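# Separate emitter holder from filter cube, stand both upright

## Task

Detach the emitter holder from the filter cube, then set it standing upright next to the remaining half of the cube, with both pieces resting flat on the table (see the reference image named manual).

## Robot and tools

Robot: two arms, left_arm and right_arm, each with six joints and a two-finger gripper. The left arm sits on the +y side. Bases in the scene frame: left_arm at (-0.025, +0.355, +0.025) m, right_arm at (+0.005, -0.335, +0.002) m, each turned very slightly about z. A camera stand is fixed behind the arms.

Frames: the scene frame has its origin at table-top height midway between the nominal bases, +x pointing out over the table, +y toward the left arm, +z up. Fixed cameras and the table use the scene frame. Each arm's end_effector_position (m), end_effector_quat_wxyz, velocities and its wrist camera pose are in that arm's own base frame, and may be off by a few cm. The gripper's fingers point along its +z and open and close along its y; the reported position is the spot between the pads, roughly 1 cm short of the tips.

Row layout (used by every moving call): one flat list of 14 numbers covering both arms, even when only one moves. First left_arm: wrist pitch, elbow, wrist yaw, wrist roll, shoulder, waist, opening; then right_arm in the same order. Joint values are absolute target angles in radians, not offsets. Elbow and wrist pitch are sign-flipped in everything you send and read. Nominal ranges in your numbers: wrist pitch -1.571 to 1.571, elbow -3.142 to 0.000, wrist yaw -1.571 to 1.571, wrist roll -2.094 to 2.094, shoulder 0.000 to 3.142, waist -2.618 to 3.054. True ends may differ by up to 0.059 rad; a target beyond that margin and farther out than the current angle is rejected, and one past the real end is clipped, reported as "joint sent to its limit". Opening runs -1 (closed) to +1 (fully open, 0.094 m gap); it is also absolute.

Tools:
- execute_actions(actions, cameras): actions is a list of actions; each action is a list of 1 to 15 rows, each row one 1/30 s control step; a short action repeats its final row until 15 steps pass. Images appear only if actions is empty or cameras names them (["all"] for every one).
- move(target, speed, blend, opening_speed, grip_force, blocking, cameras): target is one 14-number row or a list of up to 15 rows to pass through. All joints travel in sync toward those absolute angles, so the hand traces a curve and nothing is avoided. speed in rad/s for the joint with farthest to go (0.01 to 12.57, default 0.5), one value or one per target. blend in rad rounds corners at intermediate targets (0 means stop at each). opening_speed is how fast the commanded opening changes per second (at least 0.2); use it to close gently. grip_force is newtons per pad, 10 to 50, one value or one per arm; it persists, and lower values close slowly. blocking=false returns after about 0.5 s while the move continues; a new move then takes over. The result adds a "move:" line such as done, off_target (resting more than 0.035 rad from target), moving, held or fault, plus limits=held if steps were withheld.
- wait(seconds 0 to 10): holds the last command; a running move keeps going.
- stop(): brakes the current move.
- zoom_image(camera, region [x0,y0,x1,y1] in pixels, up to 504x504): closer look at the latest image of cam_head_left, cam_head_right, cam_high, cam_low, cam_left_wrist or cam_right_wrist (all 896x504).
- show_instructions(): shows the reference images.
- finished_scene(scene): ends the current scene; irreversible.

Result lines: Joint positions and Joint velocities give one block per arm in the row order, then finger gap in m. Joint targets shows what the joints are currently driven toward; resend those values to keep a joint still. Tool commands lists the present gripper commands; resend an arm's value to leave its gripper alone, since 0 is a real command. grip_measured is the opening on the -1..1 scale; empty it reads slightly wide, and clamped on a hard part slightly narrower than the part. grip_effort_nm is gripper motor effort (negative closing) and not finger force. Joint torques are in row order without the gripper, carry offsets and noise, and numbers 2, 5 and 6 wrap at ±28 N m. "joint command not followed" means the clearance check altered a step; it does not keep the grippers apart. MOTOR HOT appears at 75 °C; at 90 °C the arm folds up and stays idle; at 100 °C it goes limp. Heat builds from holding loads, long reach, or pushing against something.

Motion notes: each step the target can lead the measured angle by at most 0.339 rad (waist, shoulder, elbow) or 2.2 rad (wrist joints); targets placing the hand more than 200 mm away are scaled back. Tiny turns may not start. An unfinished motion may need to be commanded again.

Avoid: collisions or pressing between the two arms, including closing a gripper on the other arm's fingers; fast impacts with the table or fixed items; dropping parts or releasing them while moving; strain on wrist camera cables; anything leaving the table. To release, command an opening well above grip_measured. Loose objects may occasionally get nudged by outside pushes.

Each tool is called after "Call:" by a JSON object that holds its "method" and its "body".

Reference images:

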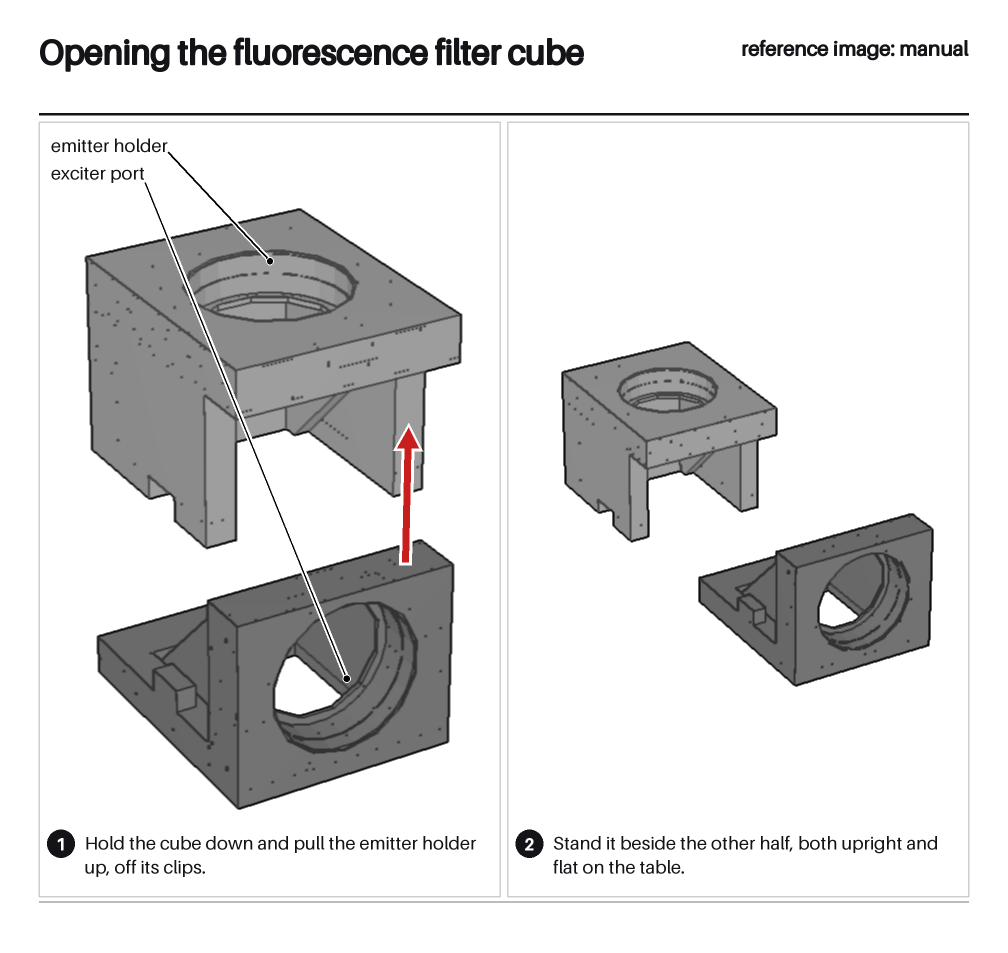

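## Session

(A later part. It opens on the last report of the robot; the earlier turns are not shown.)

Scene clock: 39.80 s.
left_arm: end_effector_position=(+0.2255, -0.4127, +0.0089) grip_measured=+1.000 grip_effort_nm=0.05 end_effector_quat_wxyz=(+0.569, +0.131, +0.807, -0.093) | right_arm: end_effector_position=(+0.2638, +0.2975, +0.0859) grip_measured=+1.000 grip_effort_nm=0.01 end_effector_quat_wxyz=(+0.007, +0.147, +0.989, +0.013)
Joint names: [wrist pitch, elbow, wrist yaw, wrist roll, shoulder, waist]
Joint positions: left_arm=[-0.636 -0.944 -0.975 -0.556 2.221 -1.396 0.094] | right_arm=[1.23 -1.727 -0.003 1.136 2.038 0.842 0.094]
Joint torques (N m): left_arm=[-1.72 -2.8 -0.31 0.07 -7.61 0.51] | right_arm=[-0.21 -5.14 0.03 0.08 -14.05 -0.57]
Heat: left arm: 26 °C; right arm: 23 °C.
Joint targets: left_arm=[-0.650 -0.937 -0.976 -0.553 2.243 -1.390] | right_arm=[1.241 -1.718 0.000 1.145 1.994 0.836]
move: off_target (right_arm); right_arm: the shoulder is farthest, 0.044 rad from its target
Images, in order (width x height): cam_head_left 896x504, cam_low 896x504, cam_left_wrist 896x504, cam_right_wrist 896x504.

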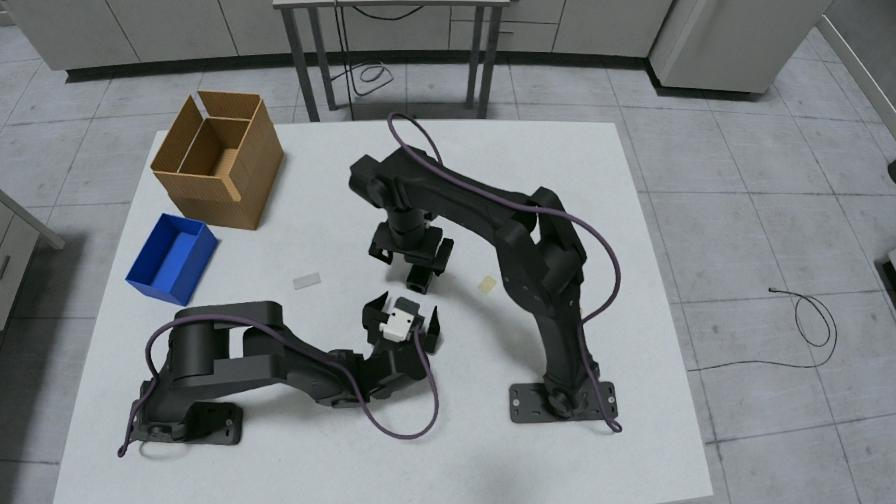

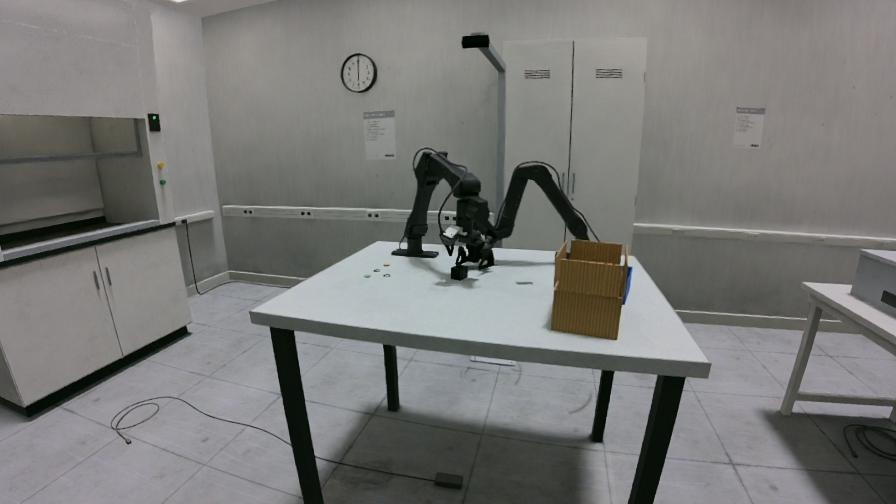

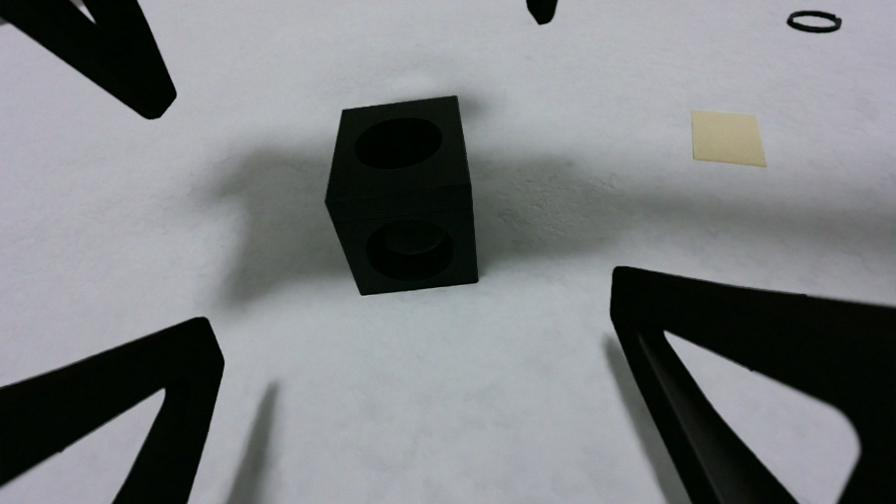

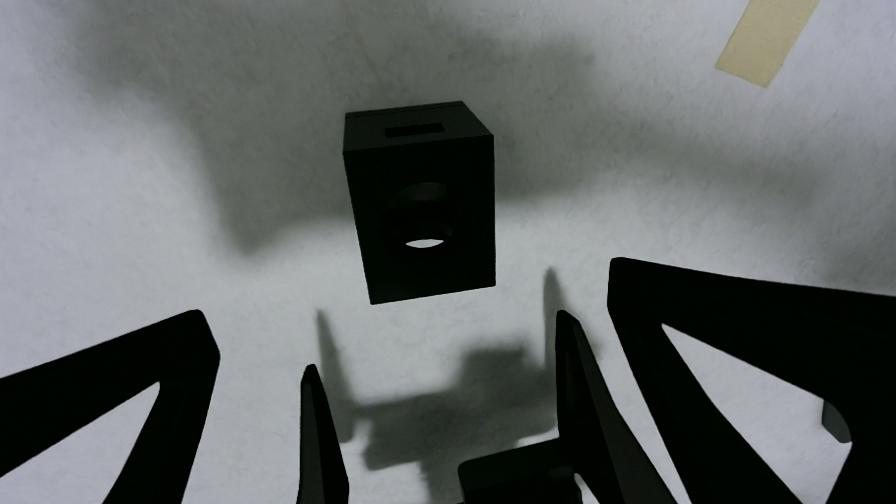

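Call:
{"method": "move", "body": {"target": [-0.724,-0.988,-0.919,-0.482,2.309,-1.32,1, 1.241,-1.718,0,1.145,1.994,0.836,1], "speed": 0.3, "cameras": ["cam_head_left","cam_low","cam_left_wrist","cam_right_wrist"]}}

Call:
{"method": "zoom_image", "body": {"camera": "cam_low", "region": [430, 220, 510, 290]}}

Scene clock: 58.27 s.
left_arm: end_effector_position=(+0.2535, -0.4113, -0.0053) grip_measured=+1.000 grip_effort_nm=0.05 end_effector_quat_wxyz=(+0.566, +0.134, +0.809, -0.084) | right_arm: end_effector_position=(+0.2638, +0.2975, +0.0859) grip_measured=+1.000 grip_effort_nm=0.01 end_effector_quat_wxyz=(+0.007, +0.147, +0.989, +0.013)
Joint names: [wrist pitch, elbow, wrist yaw, wrist roll, shoulder, waist]
Joint positions: left_arm=[-0.709 -0.971 -0.92 -0.485 2.284 -1.322 0.094] | right_arm=[1.23 -1.727 -0.003 1.136 2.038 0.842 0.094]
Joint torques (N m): left_arm=[-1.79 -4.66 -0.25 -0.07 -7.64 0.21] | right_arm=[-0.24 -5.15 0.02 0.09 -14.05 -0.57]
Heat: left arm: 27 °C; right arm: 26 °C.
Joint targets: left_arm=[-0.724 -0.988 -0.919 -0.482 2.309 -1.320] | right_arm=[1.241 -1.718 0.000 1.145 1.994 0.836]
move: off_target (right_arm); right_arm: the shoulder is farthest, 0.044 rad from its target
Images, in order (width x height): cam_head_left 896x504, cam_low 896x504, cam_left_wrist 896x504, cam_right_wrist 896x504.

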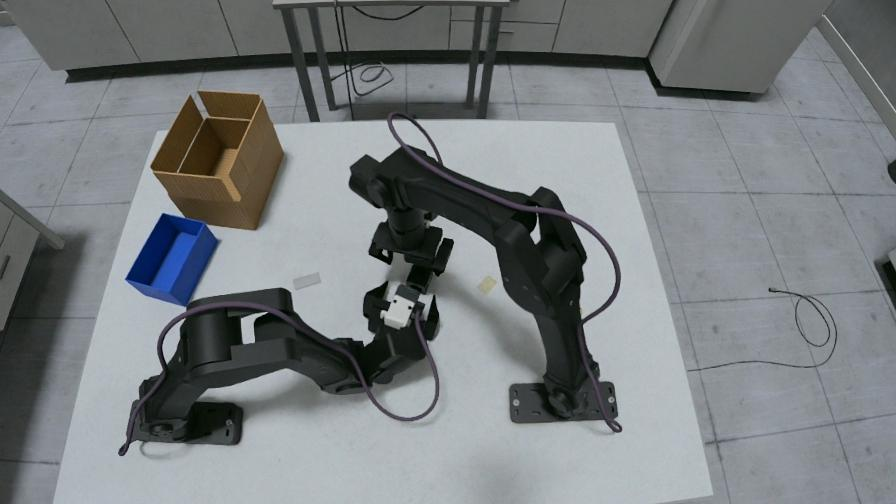

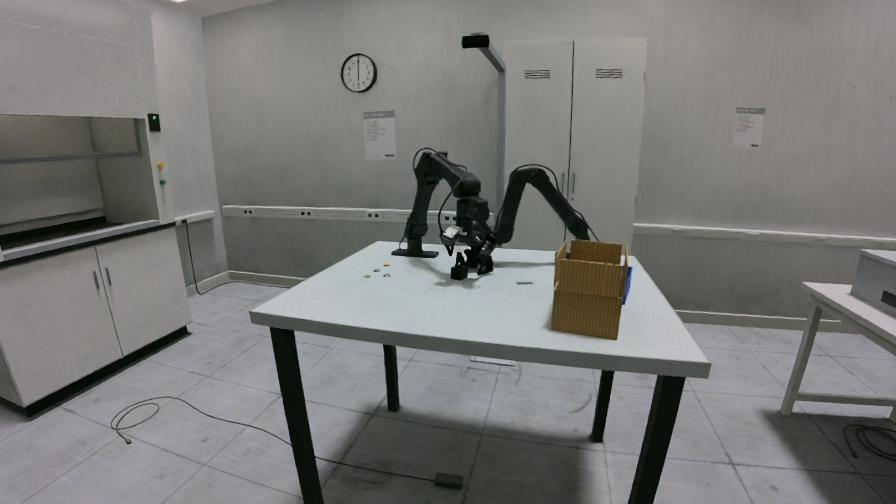

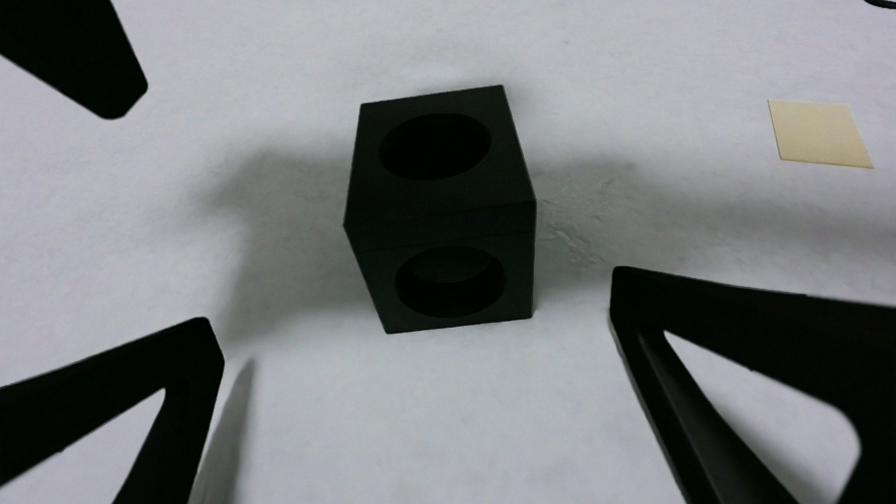

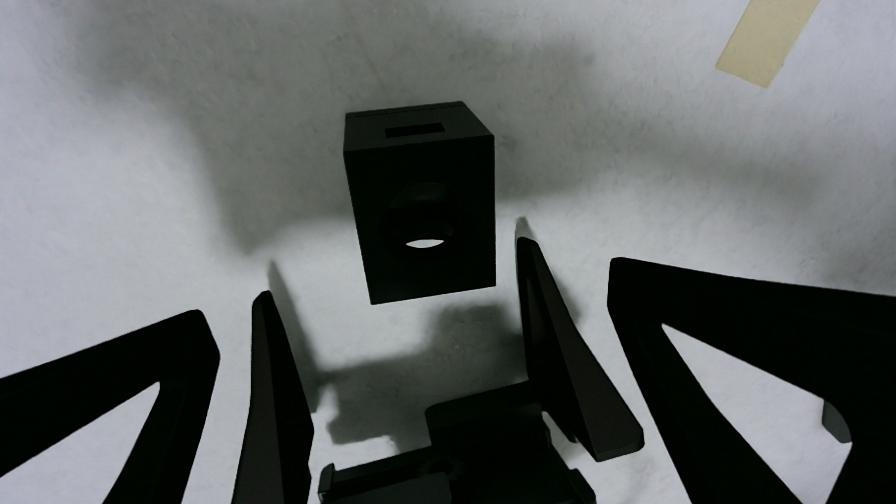

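Scaled by 6.300 from the camera's 896x504 image, which has a finer 1280x720 frame.

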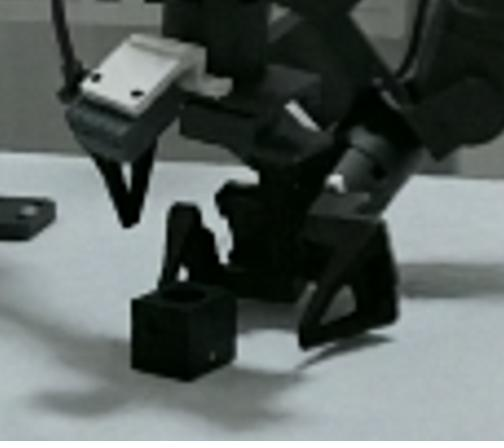

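Call:
{"method": "move", "body": {"target": [-0.708,-1.059,-0.905,-0.473,2.339,-1.308,1, 1.241,-1.718,0,1.145,1.994,0.836,1], "speed": 0.2, "cameras": ["cam_low","cam_left_wrist","cam_right_wrist"]}}

Call:
{"method": "zoom_image", "body": {"camera": "cam_low", "region": [430, 230, 500, 290]}}

Scene clock: 61.67 s.
left_arm: end_effector_position=(+0.2592, -0.4307, +0.0007) grip_measured=+1.000 grip_effort_nm=0.05 end_effector_quat_wxyz=(+0.571, +0.128, +0.805, -0.101) | right_arm: end_effector_position=(+0.2638, +0.2975, +0.0859) grip_measured=+1.000 grip_effort_nm=0.01 end_effector_quat_wxyz=(+0.007, +0.147, +0.989, +0.013)
Joint names: [wrist pitch, elbow, wrist yaw, wrist roll, shoulder, waist]
Joint positions: left_arm=[-0.71 -1.042 -0.906 -0.476 2.312 -1.318 0.094] | right_arm=[1.23 -1.727 -0.003 1.136 2.038 0.842 0.094]
Joint torques (N m): left_arm=[-1.64 -4.92 -0.25 -0.02 -7.91 0.83] | right_arm=[-0.21 -5.15 0.03 0.07 -14.06 -0.57]
Heat: left arm: 27 °C; right arm: 26 °C.
Joint targets: left_arm=[-0.708 -1.059 -0.905 -0.473 2.339 -1.308] | right_arm=[1.241 -1.718 0.000 1.145 1.994 0.836]
move: off_target (right_arm); right_arm: the shoulder is farthest, 0.044 rad from its target
Images, in order (width x height): cam_low 896x504, cam_left_wrist 896x504, cam_right_wrist 896x504.

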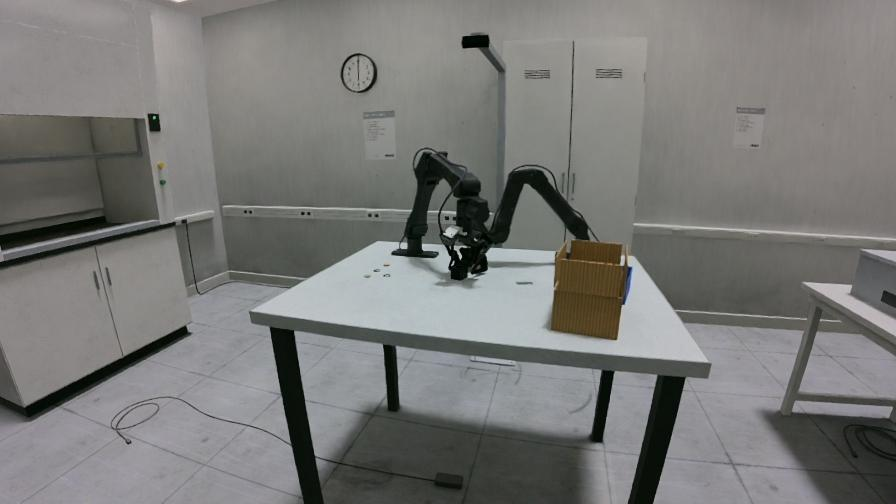

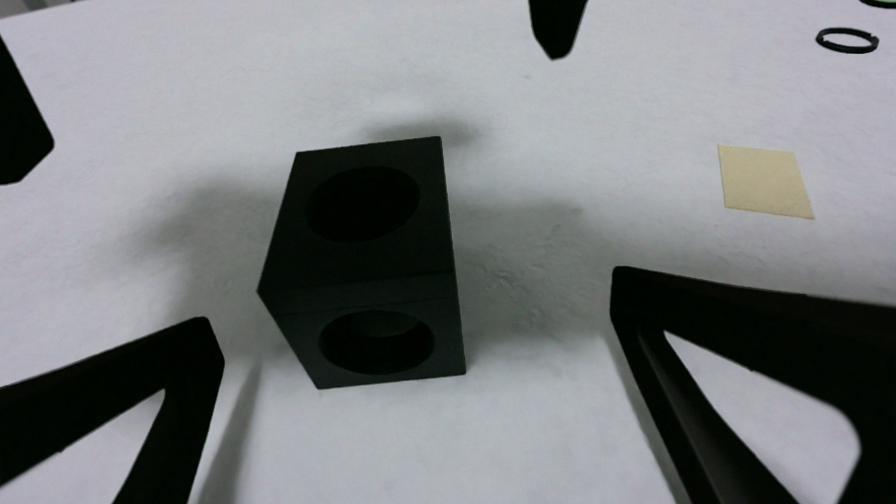

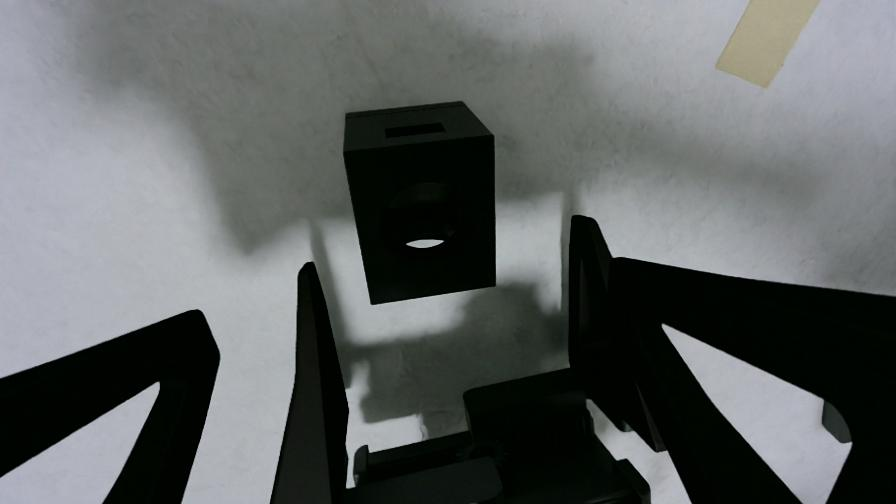

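Scaled by 7.200 from the camera's 896x504 image, which has a finer 1280x720 frame.

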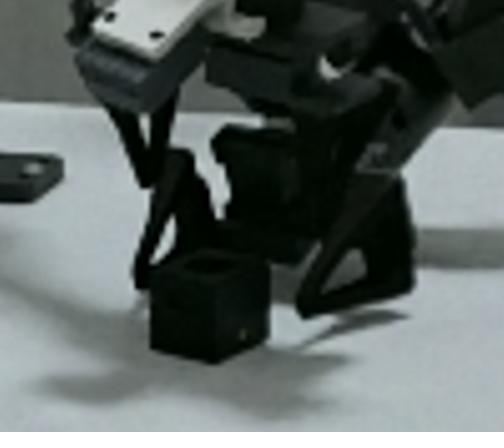

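Call:
{"method": "move", "body": {"target": [-0.769,-1.018,-0.882,-0.437,2.349,-1.295,1, 1.241,-1.718,0,1.145,1.994,0.836,1], "speed": 0.2, "cameras": ["cam_low","cam_left_wrist","cam_right_wrist"]}}

Call:
{"method": "zoom_image", "body": {"camera": "cam_low", "region": [430, 230, 500, 290]}}

Scene clock: 64.80 s.
left_arm: end_effector_position=(+0.2634, -0.4280, -0.0039) grip_measured=+1.000 grip_effort_nm=0.05 end_effector_quat_wxyz=(+0.571, +0.138, +0.803, -0.100) | right_arm: end_effector_position=(+0.2638, +0.2975, +0.0859) grip_measured=+1.000 grip_effort_nm=0.01 end_effector_quat_wxyz=(+0.007, +0.147, +0.989, +0.013)
Joint names: [wrist pitch, elbow, wrist yaw, wrist roll, shoulder, waist]
Joint positions: left_arm=[-0.754 -1.026 -0.884 -0.44 2.324 -1.302 0.094] | right_arm=[1.23 -1.727 -0.003 1.136 2.038 0.842 0.094]
Joint torques (N m): left_arm=[-1.86 -2.71 -0.24 -0.01 -7.97 0.64] | right_arm=[-0.22 -5.19 0.02 0.07 -14.08 -0.57]
Heat: left arm: 27 °C; right arm: 26 °C.
Joint targets: left_arm=[-0.769 -1.018 -0.882 -0.437 2.349 -1.295] | right_arm=[1.241 -1.718 0.000 1.145 1.994 0.836]
move: off_target (right_arm); right_arm: the shoulder is farthest, 0.044 rad from its target
Images, in order (width x height): cam_low 896x504, cam_left_wrist 896x504, cam_right_wrist 896x504.

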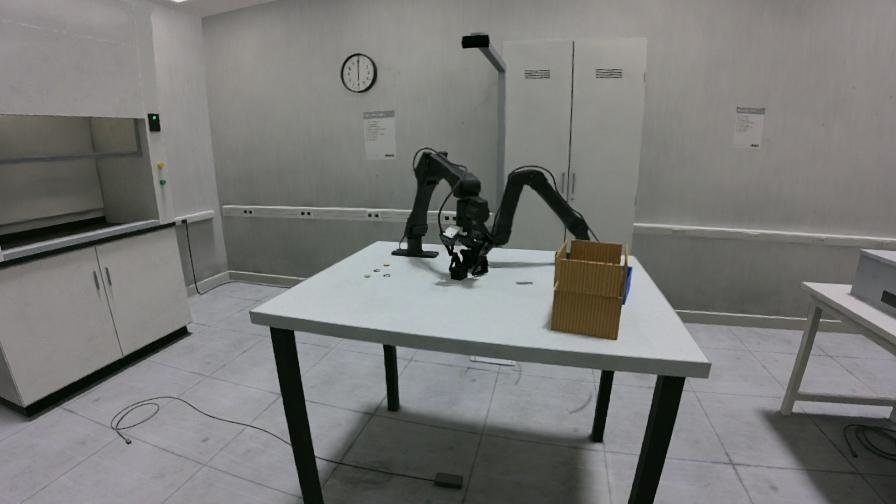

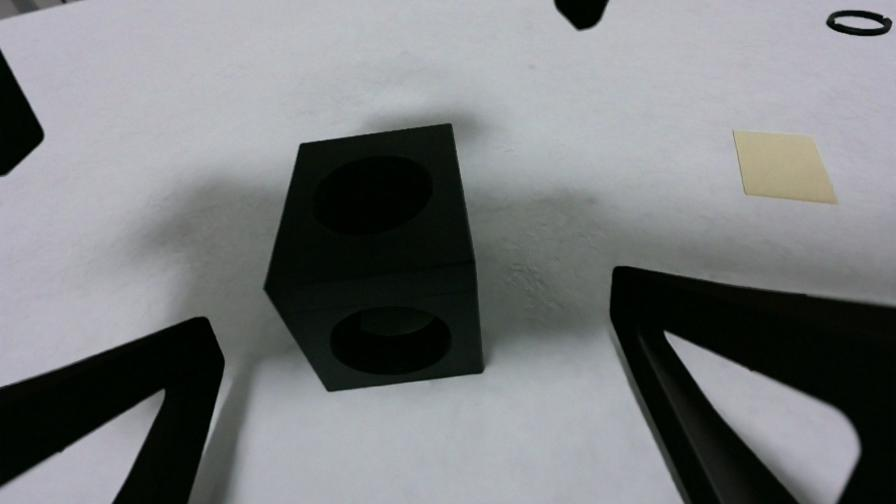

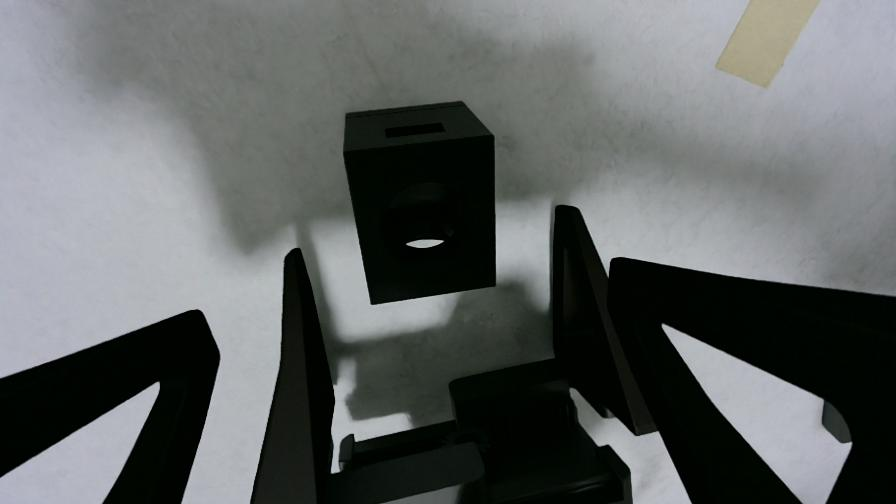

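Scaled by 7.200 from the camera's 896x504 image, which has a finer 1280x720 frame.

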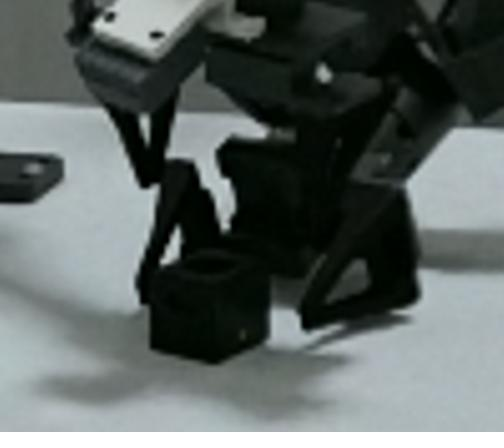

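Call:
{"method": "move", "body": {"target": [-0.769,-1.018,-0.882,-0.437,2.349,-1.295,-0.32, 1.246,-1.745,0,1.108,2.075,0.809,1], "speed": 0.2, "opening_speed": 0.6, "cameras": ["cam_low","cam_left_wrist","cam_right_wrist"]}}

Call:
{"method": "zoom_image", "body": {"camera": "cam_low", "region": [430, 230, 500, 290]}}

Scene clock: 69.90 s.
left_arm: end_effector_position=(+0.2634, -0.4283, -0.0036) grip_measured=-0.188 grip_effort_nm=-0.97 end_effector_quat_wxyz=(+0.571, +0.138, +0.803, -0.101) | right_arm: end_effector_position=(+0.2710, +0.2901, +0.0790) grip_measured=+1.000 grip_effort_nm=0.01 end_effector_quat_wxyz=(+0.002, +0.147, +0.989, +0.005)
Joint names: [wrist pitch, elbow, wrist yaw, wrist roll, shoulder, waist]
Joint positions: left_arm=[-0.757 -1.026 -0.883 -0.439 2.324 -1.302 0.038] | right_arm=[1.23 -1.727 -0.003 1.11 2.057 0.815 0.094]
Joint torques (N m): left_arm=[-1.8 -2.81 -0.25 0 -8.01 0.64] | right_arm=[-0.15 -7.69 0.02 -0.04 -8.92 -0.58]
Heat: left arm: 27 °C; right arm: 27 °C.
Joint targets: left_arm=[-0.769 -1.018 -0.882 -0.437 2.349 -1.295] | right_arm=[1.246 -1.745 0.000 1.108 2.075 0.809]
move: done
Images, in order (width x height): cam_low 896x504, cam_left_wrist 896x504, cam_right_wrist 896x504.

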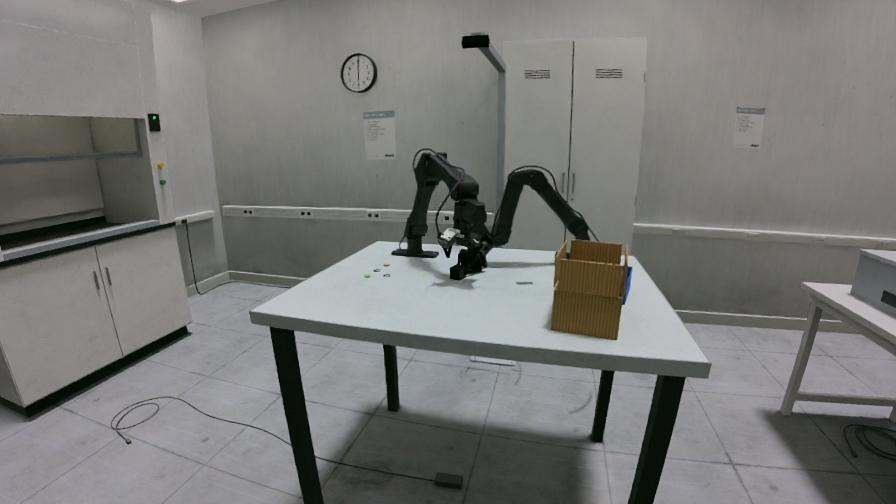

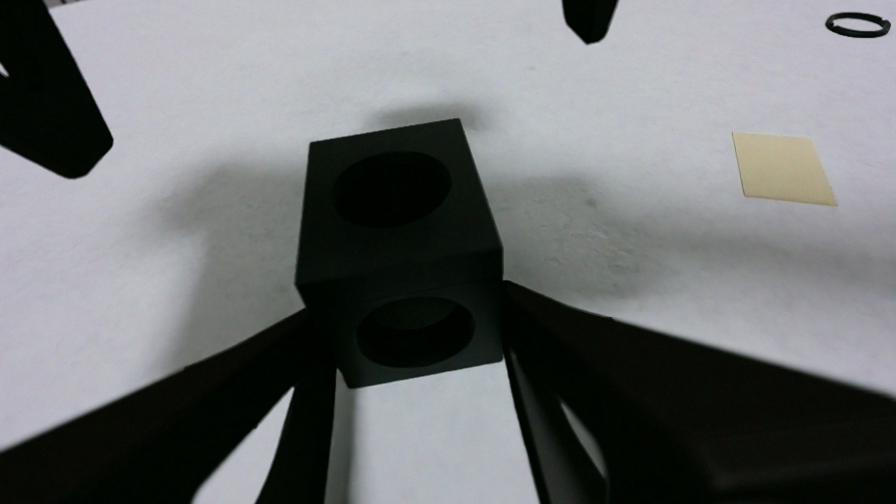

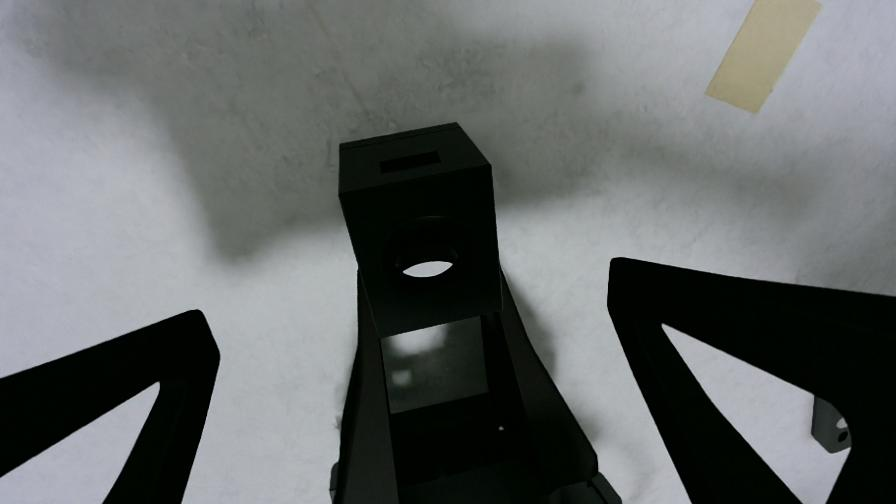

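Scaled by 7.200 from the camera's 896x504 image, which has a finer 1280x720 frame.

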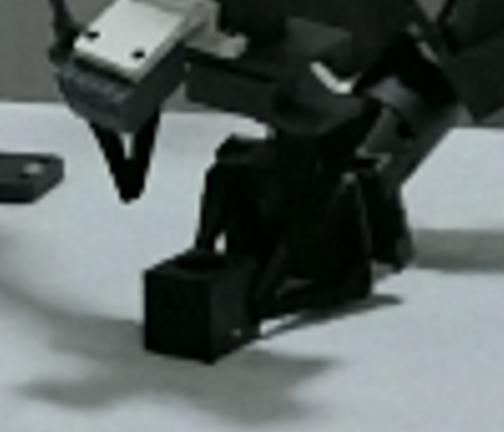

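Call:
{"method": "move", "body": {"target": [-0.769,-1.018,-0.882,-0.437,2.349,-1.295,-0.32, 1.08,-1.58,0,1.06,2.097,0.795,1], "speed": 0.2, "cameras": ["cam_head_left","cam_low","cam_left_wrist","cam_right_wrist"]}}

Call:
{"method": "zoom_image", "body": {"camera": "cam_low", "region": [430, 230, 500, 290]}}

Scene clock: 74.00 s.
left_arm: end_effector_position=(+0.2634, -0.4283, -0.0036) grip_measured=-0.188 grip_effort_nm=-0.98 end_effector_quat_wxyz=(+0.571, +0.138, +0.803, -0.101) | right_arm: end_effector_position=(+0.2734, +0.2855, +0.0366) grip_measured=+1.000 grip_effort_nm=0.01 end_effector_quat_wxyz=(+0.002, +0.129, +0.992, +0.005)
Joint names: [wrist pitch, elbow, wrist yaw, wrist roll, shoulder, waist]
Joint positions: left_arm=[-0.757 -1.026 -0.883 -0.439 2.324 -1.302 0.038] | right_arm=[1.071 -1.589 -0.003 1.062 2.078 0.803 0.094]
Joint torques (N m): left_arm=[-1.8 -2.77 -0.23 -0.01 -8.03 0.62] | right_arm=[-0.21 -4.89 0.02 -0.06 -8.92 -0.76]
Heat: left arm: 27 °C; right arm: 27 °C.
Joint targets: left_arm=[-0.769 -1.018 -0.882 -0.437 2.349 -1.295] | right_arm=[1.080 -1.580 0.000 1.060 2.097 0.795]
move: done
Images, in order (width x height): cam_head_left 896x504, cam_low 896x504, cam_left_wrist 896x504, cam_right_wrist 896x504.

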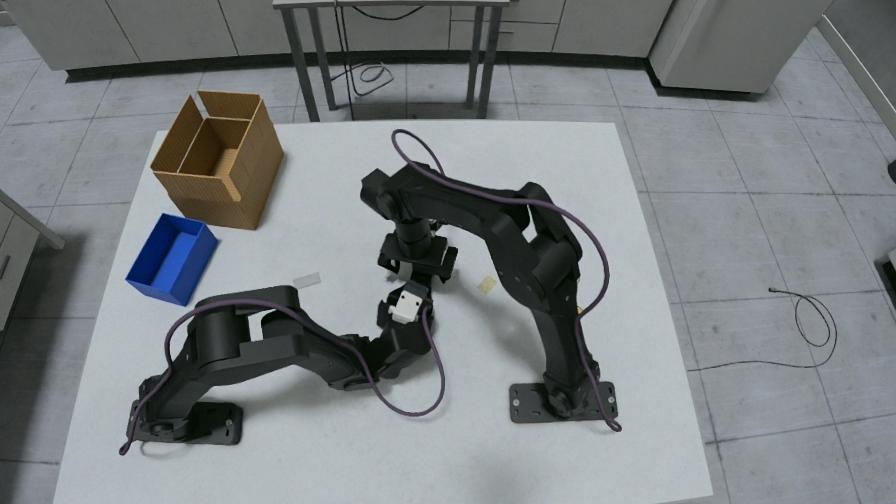

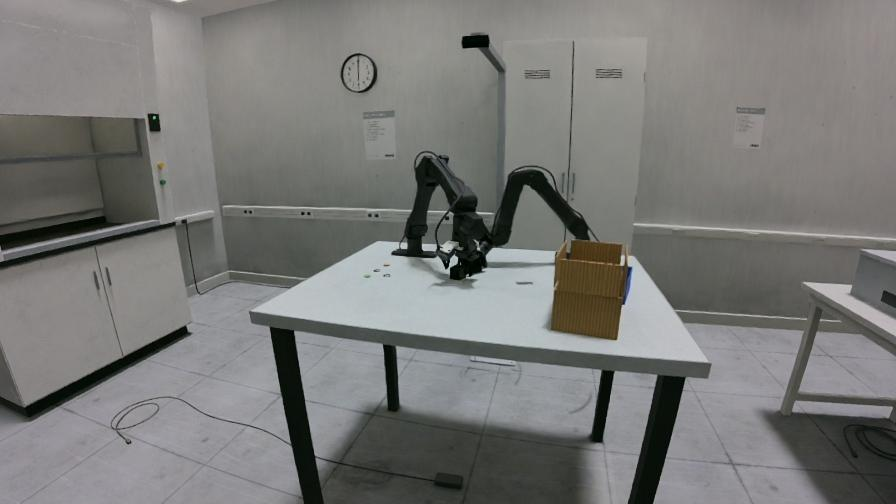

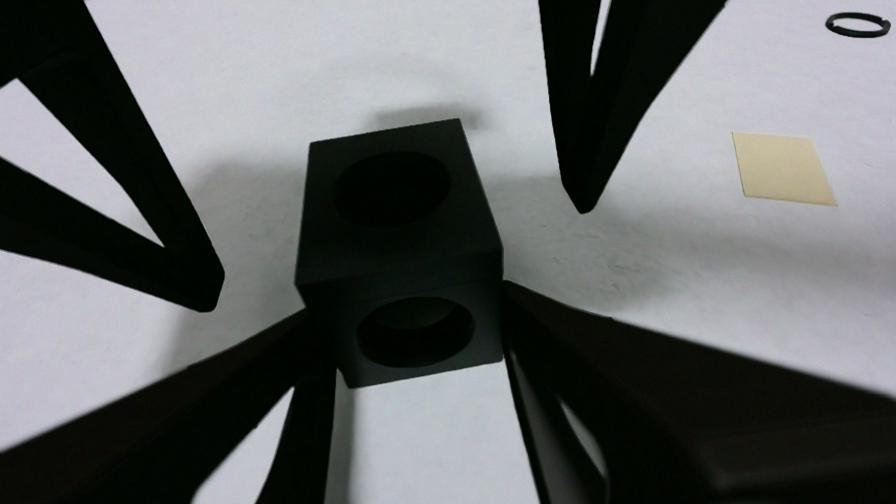

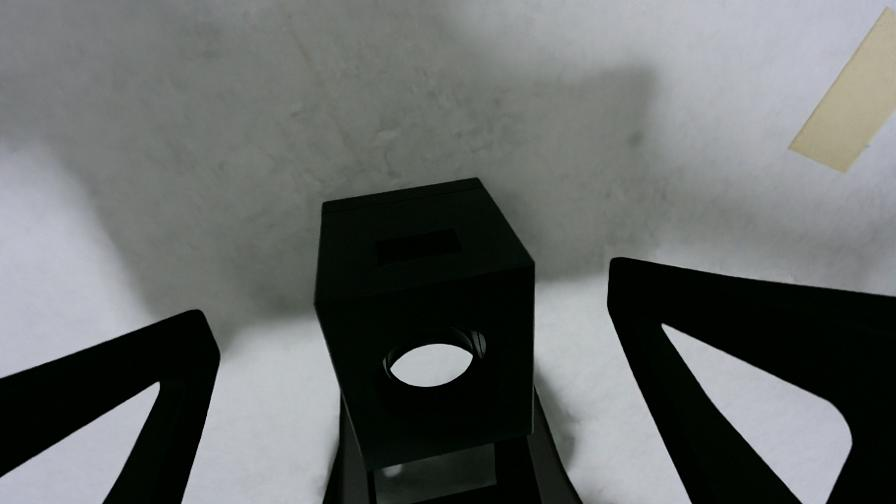

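Scaled by 7.200 from the camera's 896x504 image, which has a finer 1280x720 frame.

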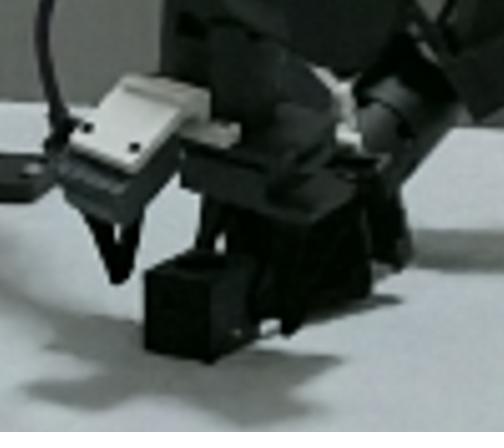

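Call:
{"method": "move", "body": {"target": [-0.769,-1.018,-0.882,-0.437,2.349,-1.295,-0.32, 1.066,-1.559,0,1.077,2.101,0.829,1], "speed": 0.1, "cameras": ["cam_low","cam_left_wrist","cam_right_wrist"]}}

Call:
{"method": "zoom_image", "body": {"camera": "cam_low", "region": [430, 230, 500, 290]}}

Scene clock: 77.17 s.
left_arm: end_effector_position=(+0.2634, -0.4283, -0.0036) grip_measured=-0.188 grip_effort_nm=-0.98 end_effector_quat_wxyz=(+0.571, +0.138, +0.803, -0.101) | right_arm: end_effector_position=(+0.2657, +0.2891, +0.0319) grip_measured=+1.000 grip_effort_nm=0.01 end_effector_quat_wxyz=(+0.000, +0.121, +0.993, +0.003)
Joint names: [wrist pitch, elbow, wrist yaw, wrist roll, shoulder, waist]
Joint positions: left_arm=[-0.757 -1.026 -0.883 -0.439 2.324 -1.302 0.038] | right_arm=[1.057 -1.57 -0.004 1.065 2.078 0.823 0.094]
Joint torques (N m): left_arm=[-1.81 -2.82 -0.25 0.01 -7.98 0.54] | right_arm=[-0.19 -4.78 0.04 0.1 -8.57 0.46]
Heat: left arm: 27 °C; right arm: 27 °C.
Joint targets: left_arm=[-0.769 -1.018 -0.882 -0.437 2.349 -1.295] | right_arm=[1.066 -1.559 0.000 1.077 2.101 0.829]
move: done
Images, in order (width x height): cam_low 896x504, cam_left_wrist 896x504, cam_right_wrist 896x504.

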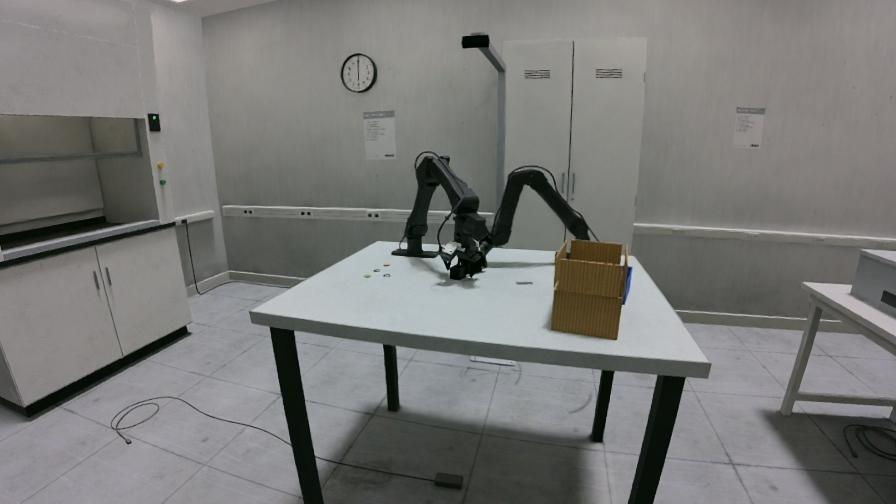

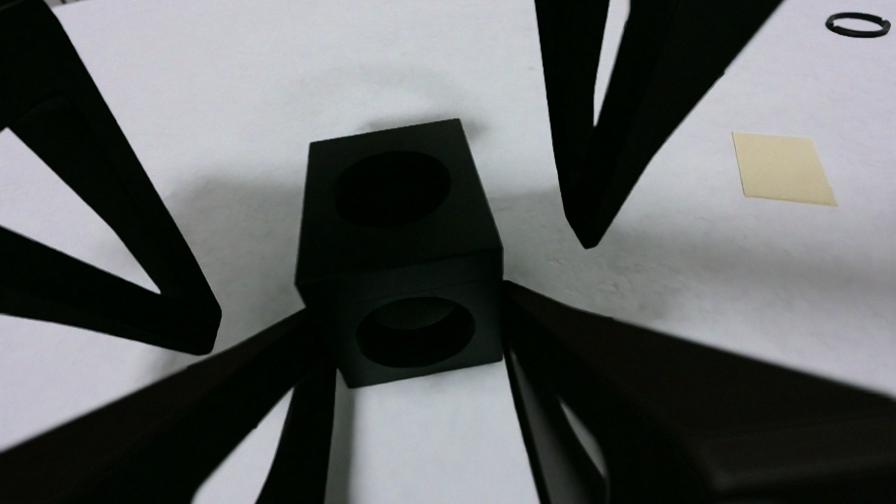

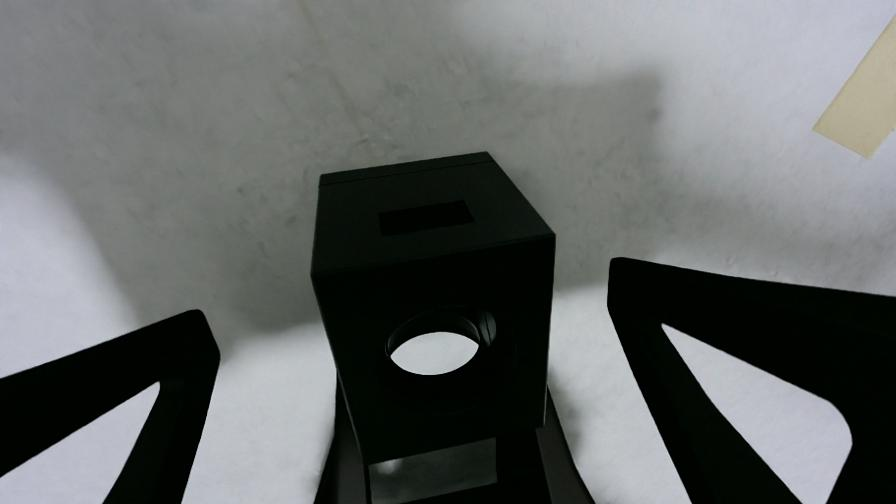

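Scaled by 7.200 from the camera's 896x504 image, which has a finer 1280x720 frame.

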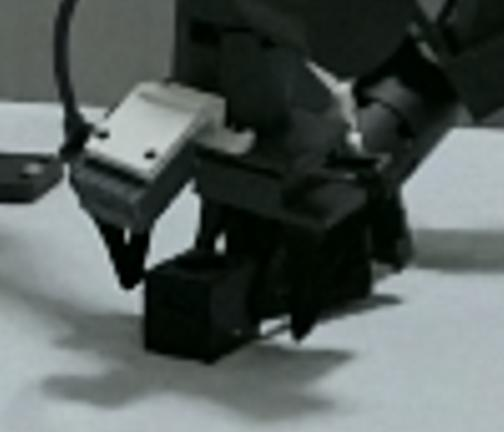

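Call:
{"method": "move", "body": {"target": [-0.769,-1.018,-0.882,-0.437,2.349,-1.295,-0.32, 1.099,-1.6,0,1.046,2.055,0.797,1], "speed": 0.1, "cameras": ["cam_low","cam_left_wrist","cam_right_wrist"]}}

Call:
{"method": "zoom_image", "body": {"camera": "cam_low", "region": [430, 230, 500, 290]}}

Scene clock: 80.80 s.
left_arm: end_effector_position=(+0.2634, -0.4283, -0.0036) grip_measured=-0.188 grip_effort_nm=-0.98 end_effector_quat_wxyz=(+0.571, +0.138, +0.803, -0.101) | right_arm: end_effector_position=(+0.2716, +0.2837, +0.0336) grip_measured=+1.000 grip_effort_nm=0.01 end_effector_quat_wxyz=(+0.000, +0.123, +0.992, +0.003)
Joint names: [wrist pitch, elbow, wrist yaw, wrist roll, shoulder, waist]
Joint positions: left_arm=[-0.757 -1.026 -0.883 -0.439 2.324 -1.302 0.038] | right_arm=[1.065 -1.577 -0.004 1.049 2.078 0.803 0.094]
Joint torques (N m): left_arm=[-1.82 -2.78 -0.23 0 -8.03 0.64] | right_arm=[0.06 -8.06 0.05 0 -12.3 -0.51]
Heat: left arm: 27 °C; right arm: 27 °C.
Joint targets: left_arm=[-0.769 -1.018 -0.882 -0.437 2.349 -1.295] | right_arm=[1.099 -1.600 0.000 1.046 2.055 0.797]
move: done
Images, in order (width x height): cam_low 896x504, cam_left_wrist 896x504, cam_right_wrist 896x504.

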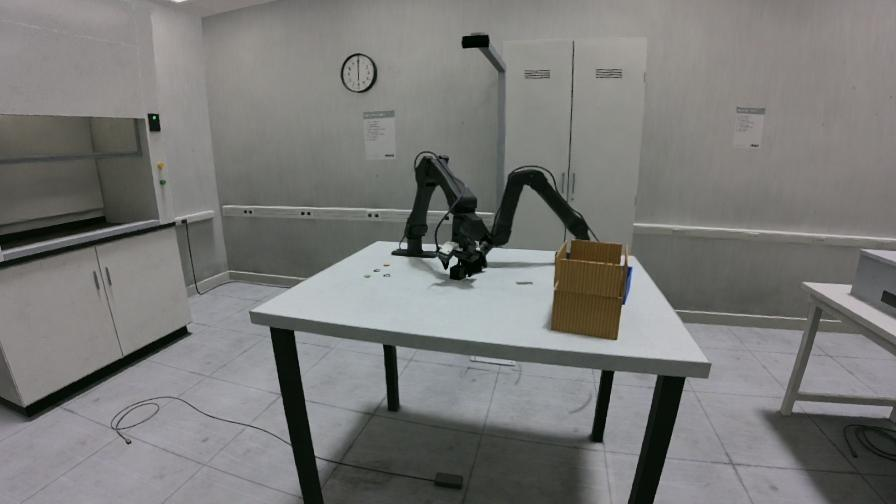

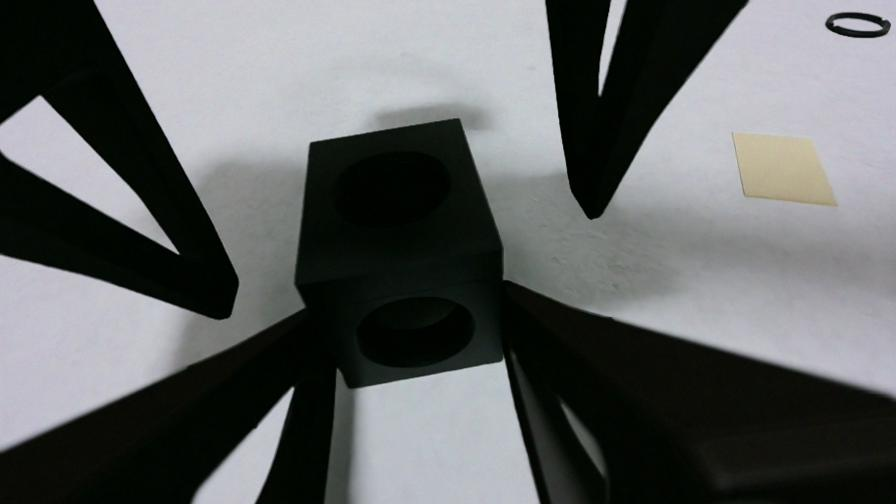

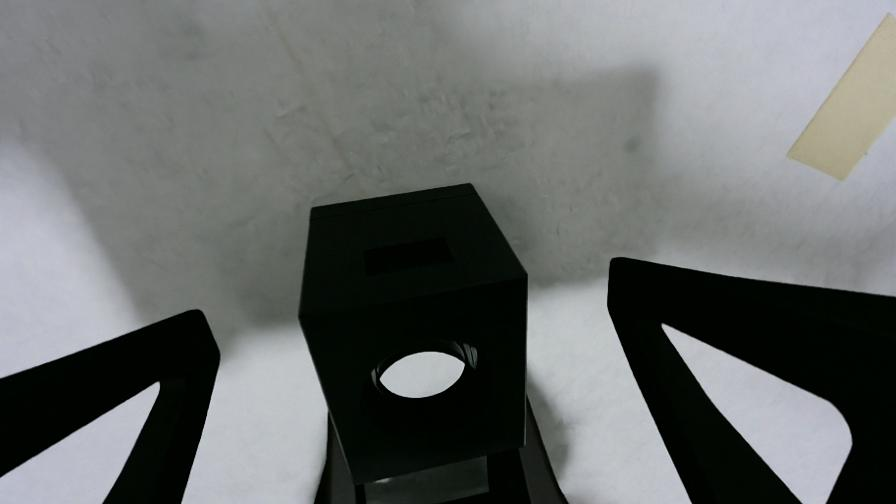

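Scaled by 7.200 from the camera's 896x504 image, which has a finer 1280x720 frame.

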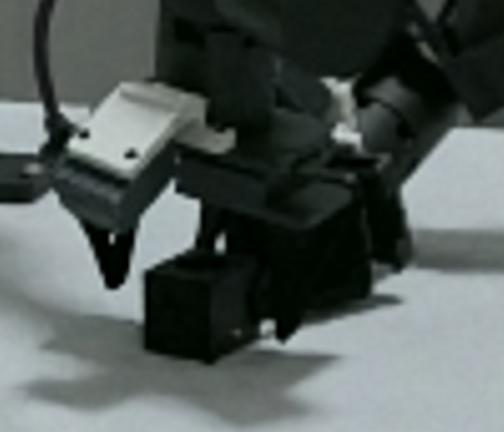

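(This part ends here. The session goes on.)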